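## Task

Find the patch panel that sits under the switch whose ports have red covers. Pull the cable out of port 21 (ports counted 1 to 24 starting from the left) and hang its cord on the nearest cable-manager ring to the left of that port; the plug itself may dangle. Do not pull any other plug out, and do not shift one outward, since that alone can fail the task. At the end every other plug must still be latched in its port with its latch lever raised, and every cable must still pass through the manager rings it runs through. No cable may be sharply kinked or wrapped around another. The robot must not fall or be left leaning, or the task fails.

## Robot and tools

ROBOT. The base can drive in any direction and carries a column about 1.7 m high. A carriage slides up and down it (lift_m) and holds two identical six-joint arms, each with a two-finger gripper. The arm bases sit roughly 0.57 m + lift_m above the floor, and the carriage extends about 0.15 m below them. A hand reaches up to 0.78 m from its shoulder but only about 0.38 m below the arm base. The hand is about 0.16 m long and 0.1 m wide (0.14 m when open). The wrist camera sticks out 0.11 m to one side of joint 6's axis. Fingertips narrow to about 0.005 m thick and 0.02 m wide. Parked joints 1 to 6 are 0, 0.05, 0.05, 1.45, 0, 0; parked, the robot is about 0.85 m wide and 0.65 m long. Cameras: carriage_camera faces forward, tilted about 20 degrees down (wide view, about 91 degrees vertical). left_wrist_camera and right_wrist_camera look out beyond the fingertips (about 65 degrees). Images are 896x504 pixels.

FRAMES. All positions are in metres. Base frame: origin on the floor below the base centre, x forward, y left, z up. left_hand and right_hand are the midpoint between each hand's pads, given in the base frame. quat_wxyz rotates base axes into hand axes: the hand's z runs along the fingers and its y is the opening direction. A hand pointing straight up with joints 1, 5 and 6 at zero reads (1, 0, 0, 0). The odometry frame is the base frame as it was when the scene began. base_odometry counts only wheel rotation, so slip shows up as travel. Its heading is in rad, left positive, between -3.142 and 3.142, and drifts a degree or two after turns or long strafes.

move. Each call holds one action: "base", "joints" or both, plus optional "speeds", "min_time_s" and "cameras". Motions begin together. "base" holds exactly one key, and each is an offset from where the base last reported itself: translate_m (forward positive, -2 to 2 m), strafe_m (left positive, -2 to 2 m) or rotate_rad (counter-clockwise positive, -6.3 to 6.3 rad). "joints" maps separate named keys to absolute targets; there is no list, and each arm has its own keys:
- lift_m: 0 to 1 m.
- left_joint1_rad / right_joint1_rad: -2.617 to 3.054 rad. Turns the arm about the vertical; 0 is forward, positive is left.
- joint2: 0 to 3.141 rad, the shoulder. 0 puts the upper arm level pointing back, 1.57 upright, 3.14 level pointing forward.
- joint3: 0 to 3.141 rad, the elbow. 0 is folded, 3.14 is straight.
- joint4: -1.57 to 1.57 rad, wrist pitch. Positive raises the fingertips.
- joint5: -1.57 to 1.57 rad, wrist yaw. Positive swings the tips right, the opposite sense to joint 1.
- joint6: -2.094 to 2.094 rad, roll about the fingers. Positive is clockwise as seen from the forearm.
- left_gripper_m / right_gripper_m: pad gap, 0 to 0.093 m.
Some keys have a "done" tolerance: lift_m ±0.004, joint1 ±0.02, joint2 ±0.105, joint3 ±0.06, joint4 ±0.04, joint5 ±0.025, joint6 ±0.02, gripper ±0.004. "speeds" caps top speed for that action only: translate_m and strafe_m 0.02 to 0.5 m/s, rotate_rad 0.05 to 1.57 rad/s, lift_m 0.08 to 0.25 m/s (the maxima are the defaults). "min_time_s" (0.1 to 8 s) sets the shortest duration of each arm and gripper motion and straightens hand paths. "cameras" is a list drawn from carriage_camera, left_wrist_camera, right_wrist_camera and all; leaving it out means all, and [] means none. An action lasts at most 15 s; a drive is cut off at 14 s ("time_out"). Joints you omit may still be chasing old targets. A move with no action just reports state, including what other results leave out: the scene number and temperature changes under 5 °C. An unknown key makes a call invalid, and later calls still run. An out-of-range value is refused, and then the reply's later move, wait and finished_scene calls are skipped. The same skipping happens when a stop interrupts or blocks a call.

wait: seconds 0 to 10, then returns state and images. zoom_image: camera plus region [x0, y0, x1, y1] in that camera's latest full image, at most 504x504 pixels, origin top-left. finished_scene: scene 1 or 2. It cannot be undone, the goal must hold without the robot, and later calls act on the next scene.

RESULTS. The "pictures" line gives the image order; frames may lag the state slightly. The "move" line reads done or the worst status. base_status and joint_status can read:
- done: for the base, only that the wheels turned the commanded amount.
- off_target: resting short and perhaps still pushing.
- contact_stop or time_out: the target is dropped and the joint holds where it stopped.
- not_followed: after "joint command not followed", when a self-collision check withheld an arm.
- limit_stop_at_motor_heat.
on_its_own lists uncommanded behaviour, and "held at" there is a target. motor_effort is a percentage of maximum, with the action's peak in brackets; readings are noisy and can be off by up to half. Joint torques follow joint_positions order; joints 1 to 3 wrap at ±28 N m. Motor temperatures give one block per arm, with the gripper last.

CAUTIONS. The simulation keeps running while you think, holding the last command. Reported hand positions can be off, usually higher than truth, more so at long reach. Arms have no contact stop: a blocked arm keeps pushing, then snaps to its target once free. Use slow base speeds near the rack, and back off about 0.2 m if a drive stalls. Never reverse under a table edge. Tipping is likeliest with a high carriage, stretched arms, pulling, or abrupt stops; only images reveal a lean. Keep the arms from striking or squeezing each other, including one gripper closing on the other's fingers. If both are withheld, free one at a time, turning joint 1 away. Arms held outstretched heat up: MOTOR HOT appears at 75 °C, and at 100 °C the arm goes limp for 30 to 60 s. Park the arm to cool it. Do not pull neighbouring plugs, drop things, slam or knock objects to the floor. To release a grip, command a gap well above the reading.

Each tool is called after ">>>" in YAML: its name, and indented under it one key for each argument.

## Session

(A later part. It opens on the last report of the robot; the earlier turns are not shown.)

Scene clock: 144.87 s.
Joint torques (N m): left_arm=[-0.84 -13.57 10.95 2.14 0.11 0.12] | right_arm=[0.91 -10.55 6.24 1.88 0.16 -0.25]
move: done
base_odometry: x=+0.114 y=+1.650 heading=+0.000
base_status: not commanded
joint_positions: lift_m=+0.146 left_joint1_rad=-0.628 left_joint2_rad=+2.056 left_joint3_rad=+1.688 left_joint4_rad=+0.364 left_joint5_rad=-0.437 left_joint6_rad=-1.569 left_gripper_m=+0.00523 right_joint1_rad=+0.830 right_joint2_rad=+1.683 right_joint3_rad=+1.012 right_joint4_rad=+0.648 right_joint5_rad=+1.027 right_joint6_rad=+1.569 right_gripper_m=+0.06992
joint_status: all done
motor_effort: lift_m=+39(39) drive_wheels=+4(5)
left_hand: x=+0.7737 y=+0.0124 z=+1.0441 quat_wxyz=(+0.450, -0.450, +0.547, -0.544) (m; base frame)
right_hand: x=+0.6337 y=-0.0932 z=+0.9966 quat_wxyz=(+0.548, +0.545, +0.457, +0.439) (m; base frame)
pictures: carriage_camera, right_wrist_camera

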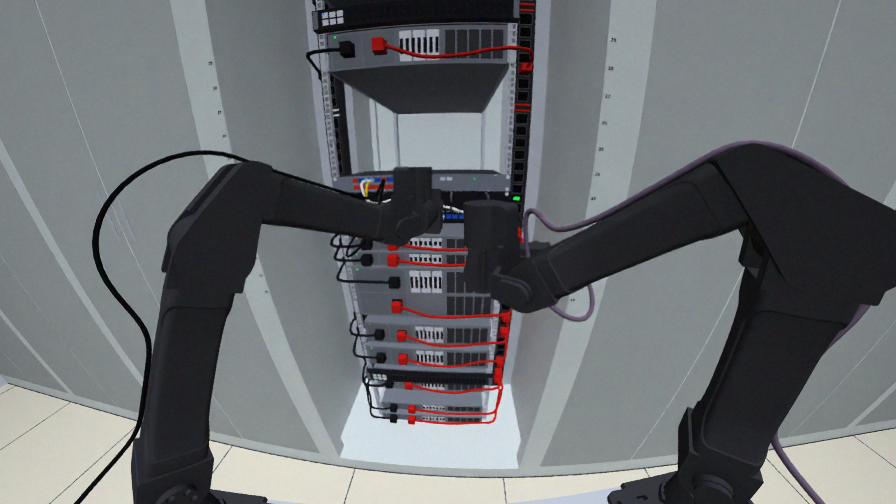

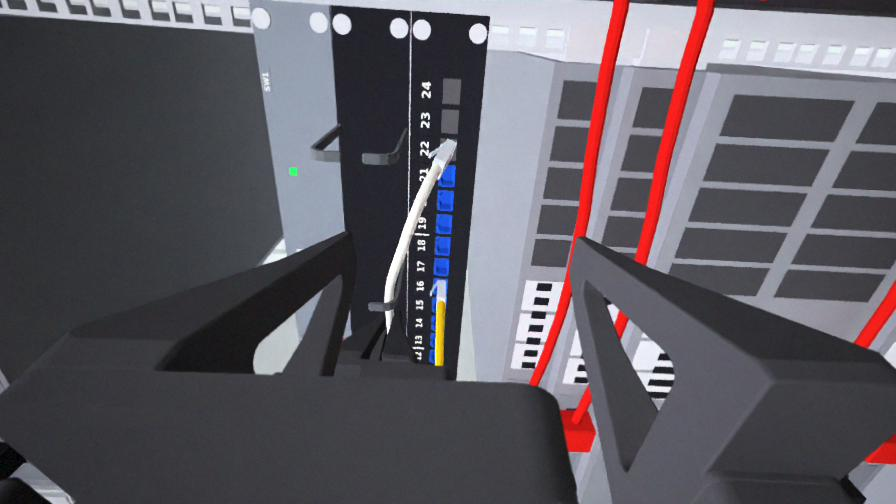

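>>> move:
  joints: {"left_gripper_m": 0.025}
  min_time_s: 3
  cameras: ["left_wrist_camera","right_wrist_camera"]

>>> zoom_image:
  camera: "right_wrist_camera"
  region: [300, 130, 560, 380]

>>> zoom_image:
  camera: "left_wrist_camera"
  region: [360, 80, 600, 380]

Scene clock: 148.43 s.
Joint torques (N m): left_arm=[-0.79 -13.57 10.99 2.16 0.08 0.14] | right_arm=[0.87 -10.55 6.23 1.85 0.14 -0.24]
move: done
base_odometry: x=+0.114 y=+1.650 heading=+0.000
base_status: not commanded
joint_positions: lift_m=+0.146 left_joint1_rad=-0.628 left_joint2_rad=+2.056 left_joint3_rad=+1.688 left_joint4_rad=+0.364 left_joint5_rad=-0.437 left_joint6_rad=-1.569 left_gripper_m=+0.02496 right_joint1_rad=+0.830 right_joint2_rad=+1.683 right_joint3_rad=+1.012 right_joint4_rad=+0.649 right_joint5_rad=+1.028 right_joint6_rad=+1.569 right_gripper_m=+0.06992
joint_status: all done
motor_effort: lift_m=+39(39) drive_wheels=+4(5)
left_hand: x=+0.7737 y=+0.0124 z=+1.0441 quat_wxyz=(+0.450, -0.450, +0.547, -0.544) (m; base frame)
right_hand: x=+0.6336 y=-0.0931 z=+0.9968 quat_wxyz=(+0.548, +0.545, +0.457, +0.440) (m; base frame)
pictures: left_wrist_camera, right_wrist_camera

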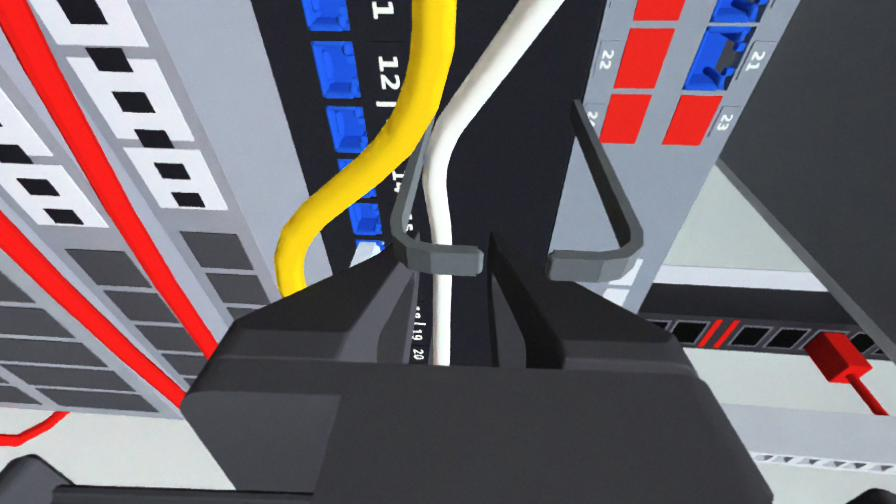

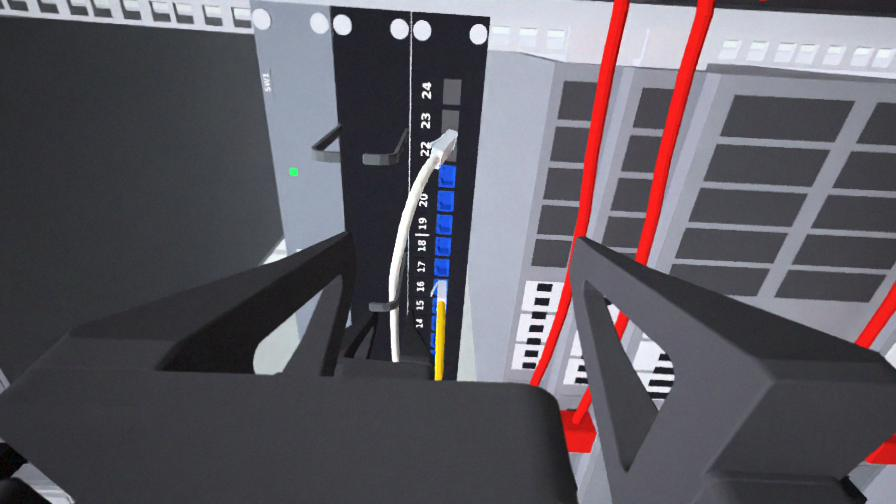

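Scaled by 1.938 from the camera's 896x504 image, which has a finer 1280x720 frame.

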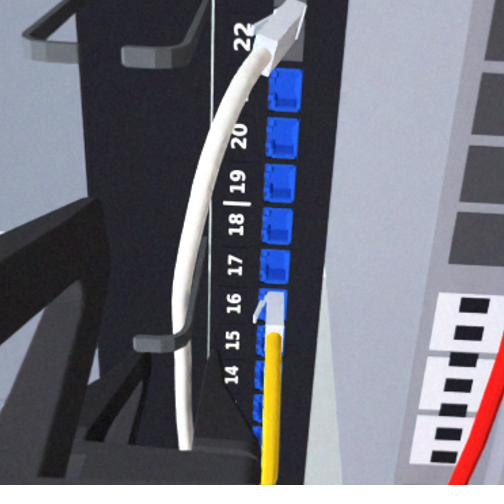

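Scaled by 1.680 from the camera's 896x504 image, which has a finer 1280x720 frame.

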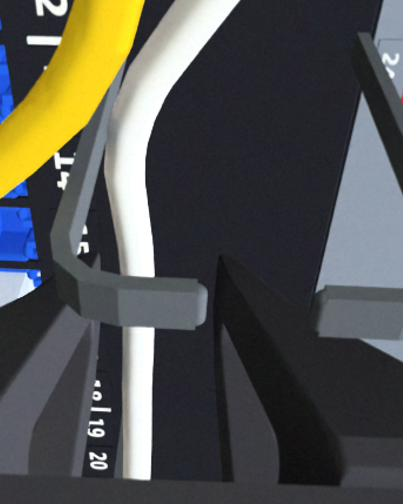

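>>> move:
  base: {"translate_m": -0.16}
  speeds: {"translate_m": 0.05}

>>> zoom_image:
  camera: "left_wrist_camera"
  region: [330, 0, 650, 250]

>>> zoom_image:
  camera: "right_wrist_camera"
  region: [300, 50, 560, 380]

Scene clock: 152.43 s.
Joint torques (N m): left_arm=[-0.76 -13.67 11.06 2.16 0.08 0.13] | right_arm=[0.62 -10.32 6.26 1.84 0.13 -0.25]
move: done
base_odometry: x=-0.046 y=+1.650 heading=+0.000
base_status: done
joint_positions: lift_m=+0.146 left_joint1_rad=-0.629 left_joint2_rad=+2.056 left_joint3_rad=+1.688 left_joint4_rad=+0.364 left_joint5_rad=-0.437 left_joint6_rad=-1.569 left_gripper_m=+0.02496 right_joint1_rad=+0.833 right_joint2_rad=+1.681 right_joint3_rad=+1.012 right_joint4_rad=+0.650 right_joint5_rad=+1.029 right_joint6_rad=+1.569 right_gripper_m=+0.06992
joint_status: not commanded
motor_effort: lift_m=+39(39) drive_wheels=-1(12)
left_hand: x=+0.7735 y=+0.0120 z=+1.0440 quat_wxyz=(+0.450, -0.449, +0.548, -0.544) (m; base frame)
right_hand: x=+0.6327 y=-0.0925 z=+0.9979 quat_wxyz=(+0.548, +0.545, +0.456, +0.441) (m; base frame)
pictures: carriage_camera, left_wrist_camera, right_wrist_camera

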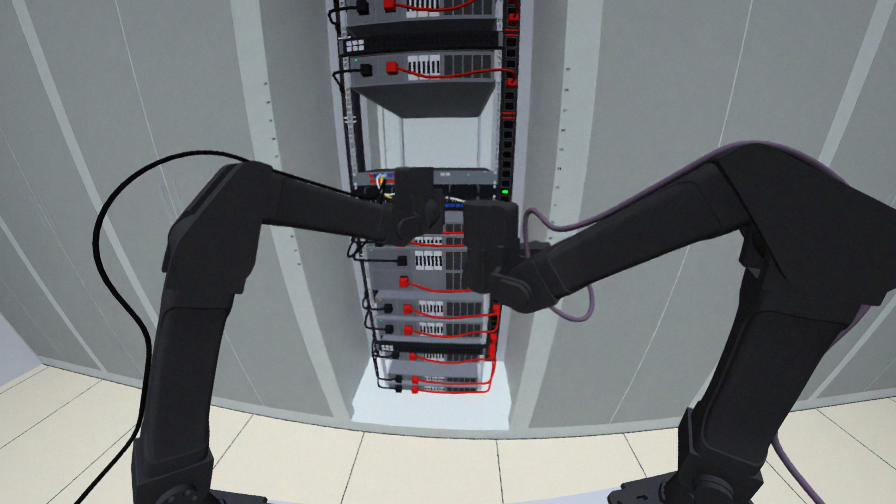

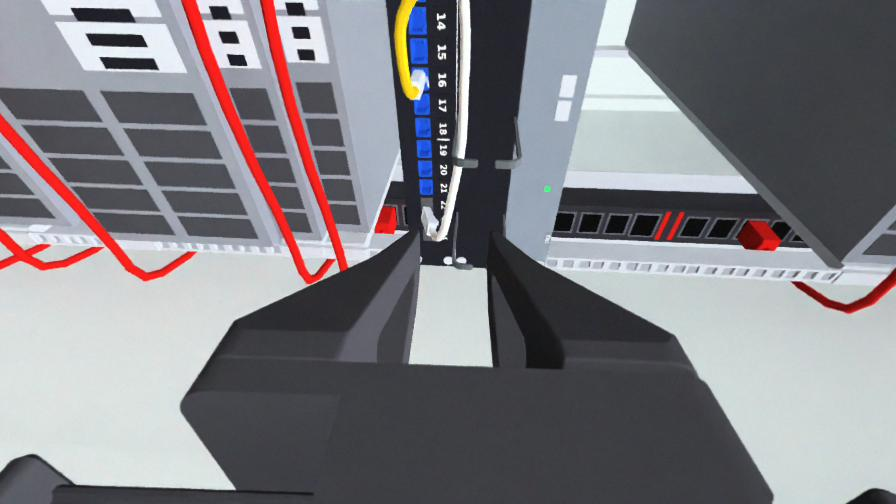

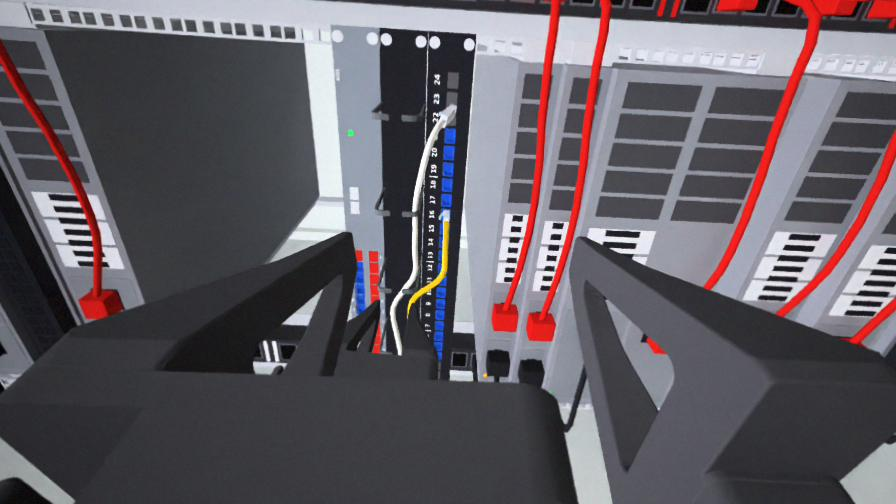

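Scaled by 1.575 from the camera's 896x504 image, which has a finer 1280x720 frame.

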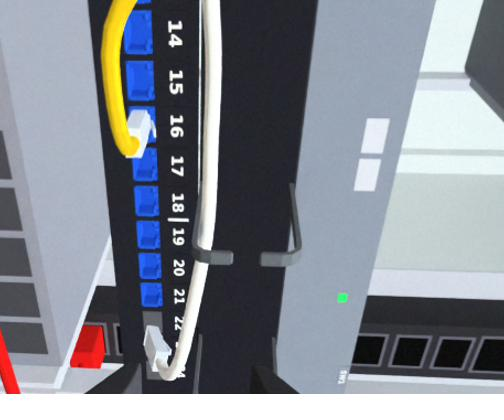

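Scaled by 1.527 from the camera's 896x504 image, which has a finer 1280x720 frame.

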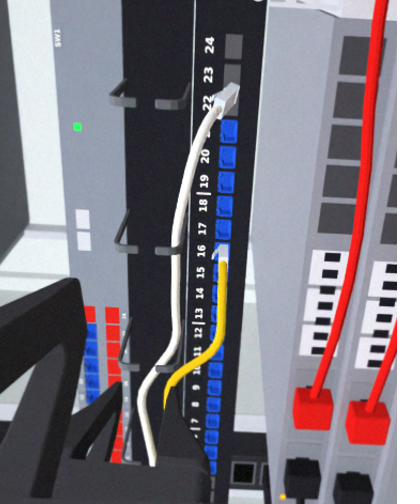

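>>> move:
  base: {"translate_m": -0.1}
  speeds: {"translate_m": 0.1}
  cameras: []

>>> move:
  joints: {"right_joint1_rad": 0.0, "right_joint2_rad": 1.2, "right_joint3_rad": 0.7, "right_joint4_rad": 0.6, "right_joint5_rad": 0.0, "right_joint6_rad": 0.0}
  min_time_s: 2.5
  cameras: []

>>> move:
  joints: {"left_joint1_rad": -0.45, "left_joint2_rad": 1.2, "left_joint3_rad": 0.75, "left_joint4_rad": 0.6, "left_joint5_rad": 0.0, "left_joint6_rad": 0.0, "right_joint2_rad": 0.05, "right_joint3_rad": 0.05, "right_joint4_rad": 1.45}
  min_time_s: 2.5

>>> zoom_image:
  camera: "left_wrist_camera"
  region: [200, 60, 704, 300]

>>> zoom_image:
  camera: "carriage_camera"
  region: [340, 140, 540, 250]

Scene clock: 154.67 s.
Joint torques (N m): left_arm=[-0.73 -13.7 10.93 2.13 0.09 0.11] | right_arm=[0.36 -10.22 6.24 1.82 0.12 -0.24]
move: done
base_odometry: x=-0.146 y=+1.649 heading=-0.001
base_status: done
joint_positions: lift_m=+0.146 left_joint1_rad=-0.629 left_joint2_rad=+2.056 left_joint3_rad=+1.688 left_joint4_rad=+0.364 left_joint5_rad=-0.436 left_joint6_rad=-1.569 left_gripper_m=+0.02496 right_joint1_rad=+0.835 right_joint2_rad=+1.680 right_joint3_rad=+1.012 right_joint4_rad=+0.650 right_joint5_rad=+1.030 right_joint6_rad=+1.569 right_gripper_m=+0.06992
joint_status: not commanded
motor_effort: lift_m=+38(39) drive_wheels=-2(12)
left_hand: x=+0.7735 y=+0.0119 z=+1.0439 quat_wxyz=(+0.450, -0.449, +0.548, -0.544) (m; base frame)
right_hand: x=+0.6323 y=-0.0921 z=+0.9984 quat_wxyz=(+0.548, +0.545, +0.456, +0.442) (m; base frame)
pictures: none
No camera images: "cameras" was empty.

Scene clock: 157.57 s.
Joint torques (N m): left_arm=[-0.53 -13.71 10.93 2.16 0.12 0.13] | right_arm=[-0.43 -5.94 6.89 1.98 -0.1 -0.3]
move: done
base_odometry: x=-0.146 y=+1.649 heading=-0.001
base_status: not commanded
joint_positions: lift_m=+0.146 left_joint1_rad=-0.629 left_joint2_rad=+2.056 left_joint3_rad=+1.688 left_joint4_rad=+0.364 left_joint5_rad=-0.436 left_joint6_rad=-1.569 left_gripper_m=+0.02496 right_joint1_rad=+0.007 right_joint2_rad=+1.215 right_joint3_rad=+0.713 right_joint4_rad=+0.619 right_joint5_rad=+0.011 right_joint6_rad=+0.013 right_gripper_m=+0.06993
joint_status: all done
motor_effort: lift_m=+39(39) drive_wheels=-2(4)
left_hand: x=+0.7735 y=+0.0119 z=+1.0439 quat_wxyz=(+0.450, -0.449, +0.548, -0.544) (m; base frame)
right_hand: x=+0.6429 y=-0.3189 z=+1.0546 quat_wxyz=(+0.747, +0.006, +0.664, +0.004) (m; base frame)
pictures: none
No camera images: "cameras" was empty.

Scene clock: 160.47 s.
Joint torques (N m): left_arm=[0.02 -7.41 6.12 2.29 0.13 0.14] | right_arm=[-0.44 2.89 5.05 -0.18 -0.07 -0.3]
move: done
base_odometry: x=-0.146 y=+1.649 heading=-0.001
base_status: not commanded
joint_positions: lift_m=+0.146 left_joint1_rad=-0.456 left_joint2_rad=+1.217 left_joint3_rad=+0.773 left_joint4_rad=+0.599 left_joint5_rad=-0.011 left_joint6_rad=-0.008 left_gripper_m=+0.02497 right_joint1_rad=+0.007 right_joint2_rad=+0.060 right_joint3_rad=+0.061 right_joint4_rad=+1.437 right_joint5_rad=+0.008 right_joint6_rad=+0.012 right_gripper_m=+0.06993
joint_status: all done
motor_effort: lift_m=+39(39) drive_wheels=-2(3)
left_hand: x=+0.6036 y=+0.1373 z=+1.0781 quat_wxyz=(+0.740, +0.140, +0.635, -0.171) (m; base frame)
right_hand: x=+0.2609 y=-0.3209 z=+1.1633 quat_wxyz=(+0.998, +0.004, +0.066, +0.009) (m; base frame)
pictures: carriage_camera, left_wrist_camera, right_wrist_camera

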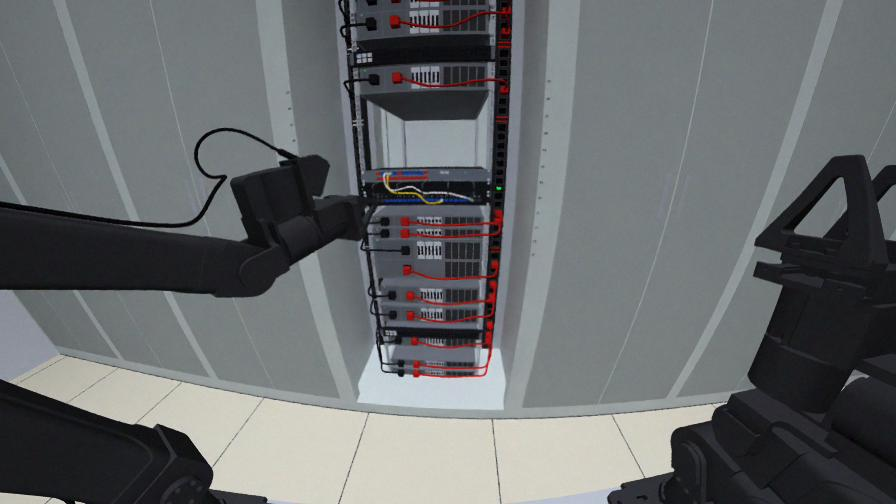

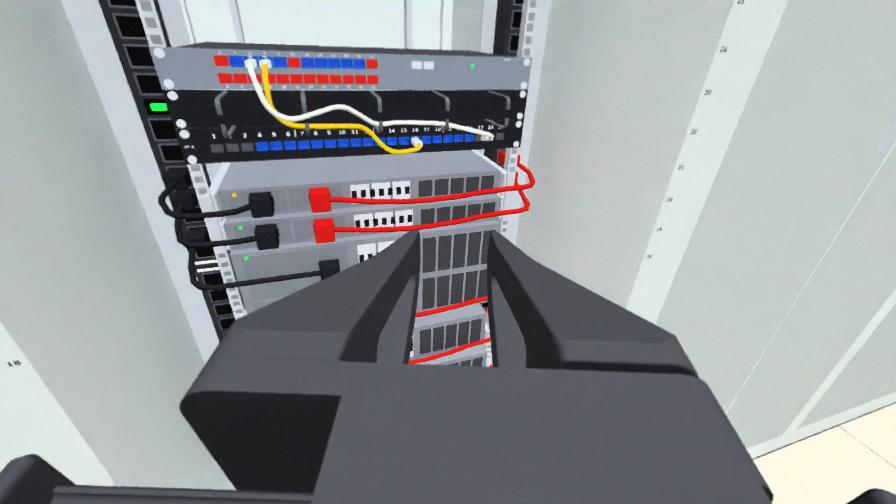

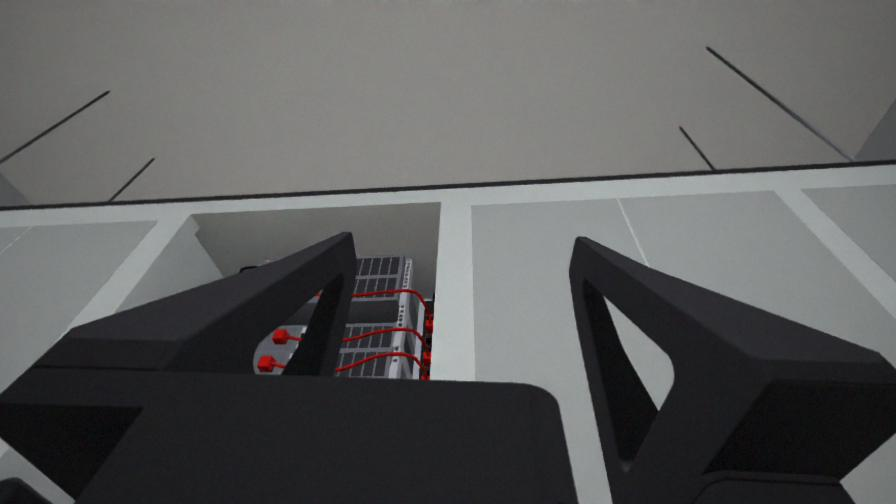

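Scaled by 1.000.

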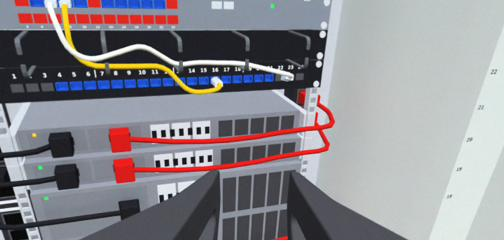

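Scaled by 2.520 from the camera's 896x504 image, which has a finer 1280x720 frame.

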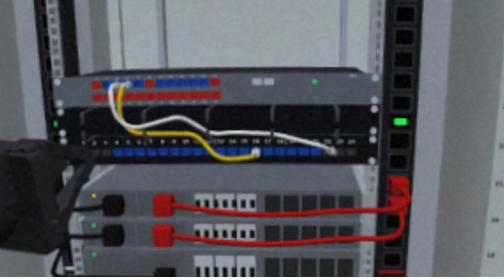

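>>> zoom_image:
  camera: "left_wrist_camera"
  region: [200, 40, 360, 160]

>>> zoom_image:
  camera: "left_wrist_camera"
  region: [340, 70, 540, 180]

Scaled by 3.150 from the camera's 896x504 image, which has a finer 1280x720 frame.

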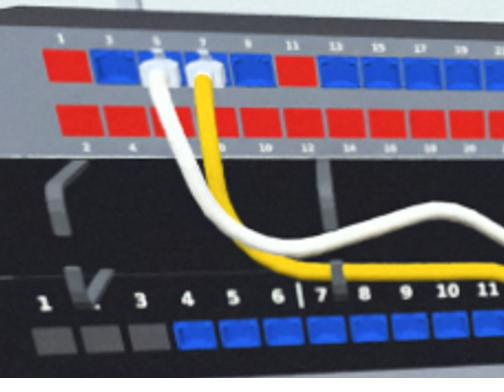

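Scaled by 2.520 from the camera's 896x504 image, which has a finer 1280x720 frame.

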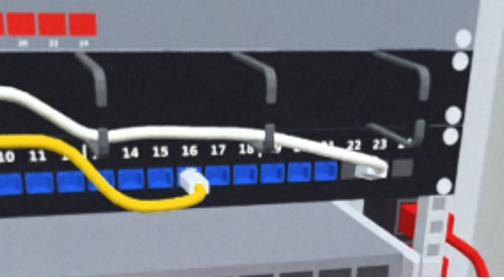

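>>> move:
  base: {"translate_m": 0.17}
  speeds: {"translate_m": 0.1}
  joints: {"lift_m": 0.22, "left_joint1_rad": -0.25, "left_joint4_rad": 0.3}
  min_time_s: 1.5
  cameras: ["left_wrist_camera"]

Scene clock: 163.50 s.
Joint torques (N m): left_arm=[0.05 -6.17 7.17 2.25 0.19 0.15] | right_arm=[-0.46 3.28 5.49 -0.24 -0.06 -0.28]
move: done
base_odometry: x=+0.024 y=+1.649 heading=-0.001
base_status: done
joint_positions: lift_m=+0.220 left_joint1_rad=-0.255 left_joint2_rad=+1.206 left_joint3_rad=+0.765 left_joint4_rad=+0.314 left_joint5_rad=-0.008 left_joint6_rad=-0.006 left_gripper_m=+0.02497 right_joint1_rad=+0.007 right_joint2_rad=+0.055 right_joint3_rad=+0.056 right_joint4_rad=+1.443 right_joint5_rad=+0.007 right_joint6_rad=+0.010 right_gripper_m=+0.06993
joint_status: all done
motor_effort: lift_m=+39(47) drive_wheels=-4(12)
left_hand: x=+0.6308 y=+0.2159 z=+1.0827 quat_wxyz=(+0.655, +0.091, +0.745, -0.083) (m; base frame)
right_hand: x=+0.2595 y=-0.3208 z=+1.2361 quat_wxyz=(+0.998, +0.004, +0.063, +0.008) (m; base frame)
pictures: left_wrist_camera

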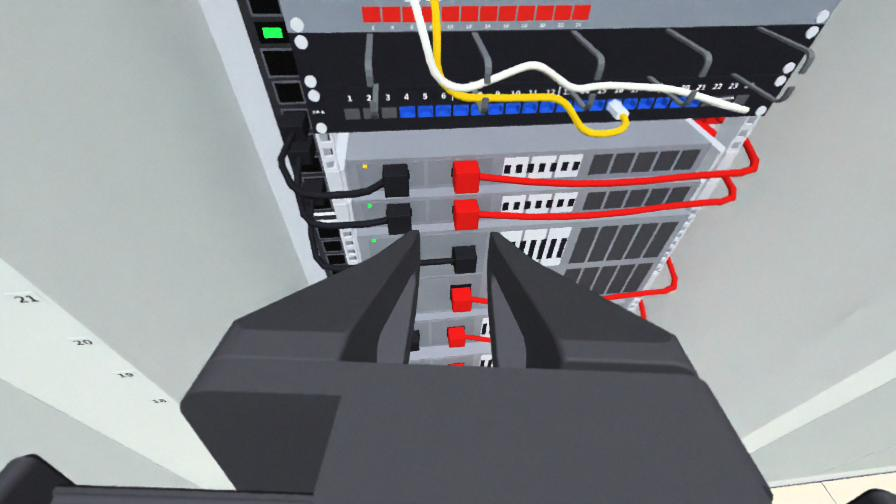

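>>> zoom_image:
  camera: "left_wrist_camera"
  region: [350, 0, 560, 140]

Scaled by 2.400 from the camera's 896x504 image, which has a finer 1280x720 frame.

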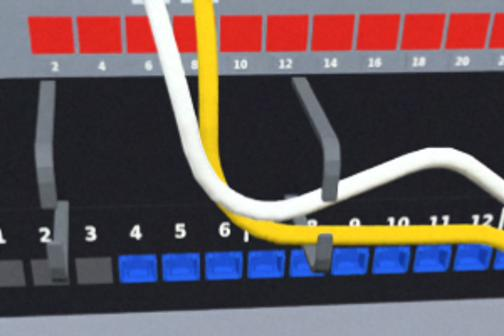

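>>> finished_scene:
  scene: 1

The scene is finished: the task was done.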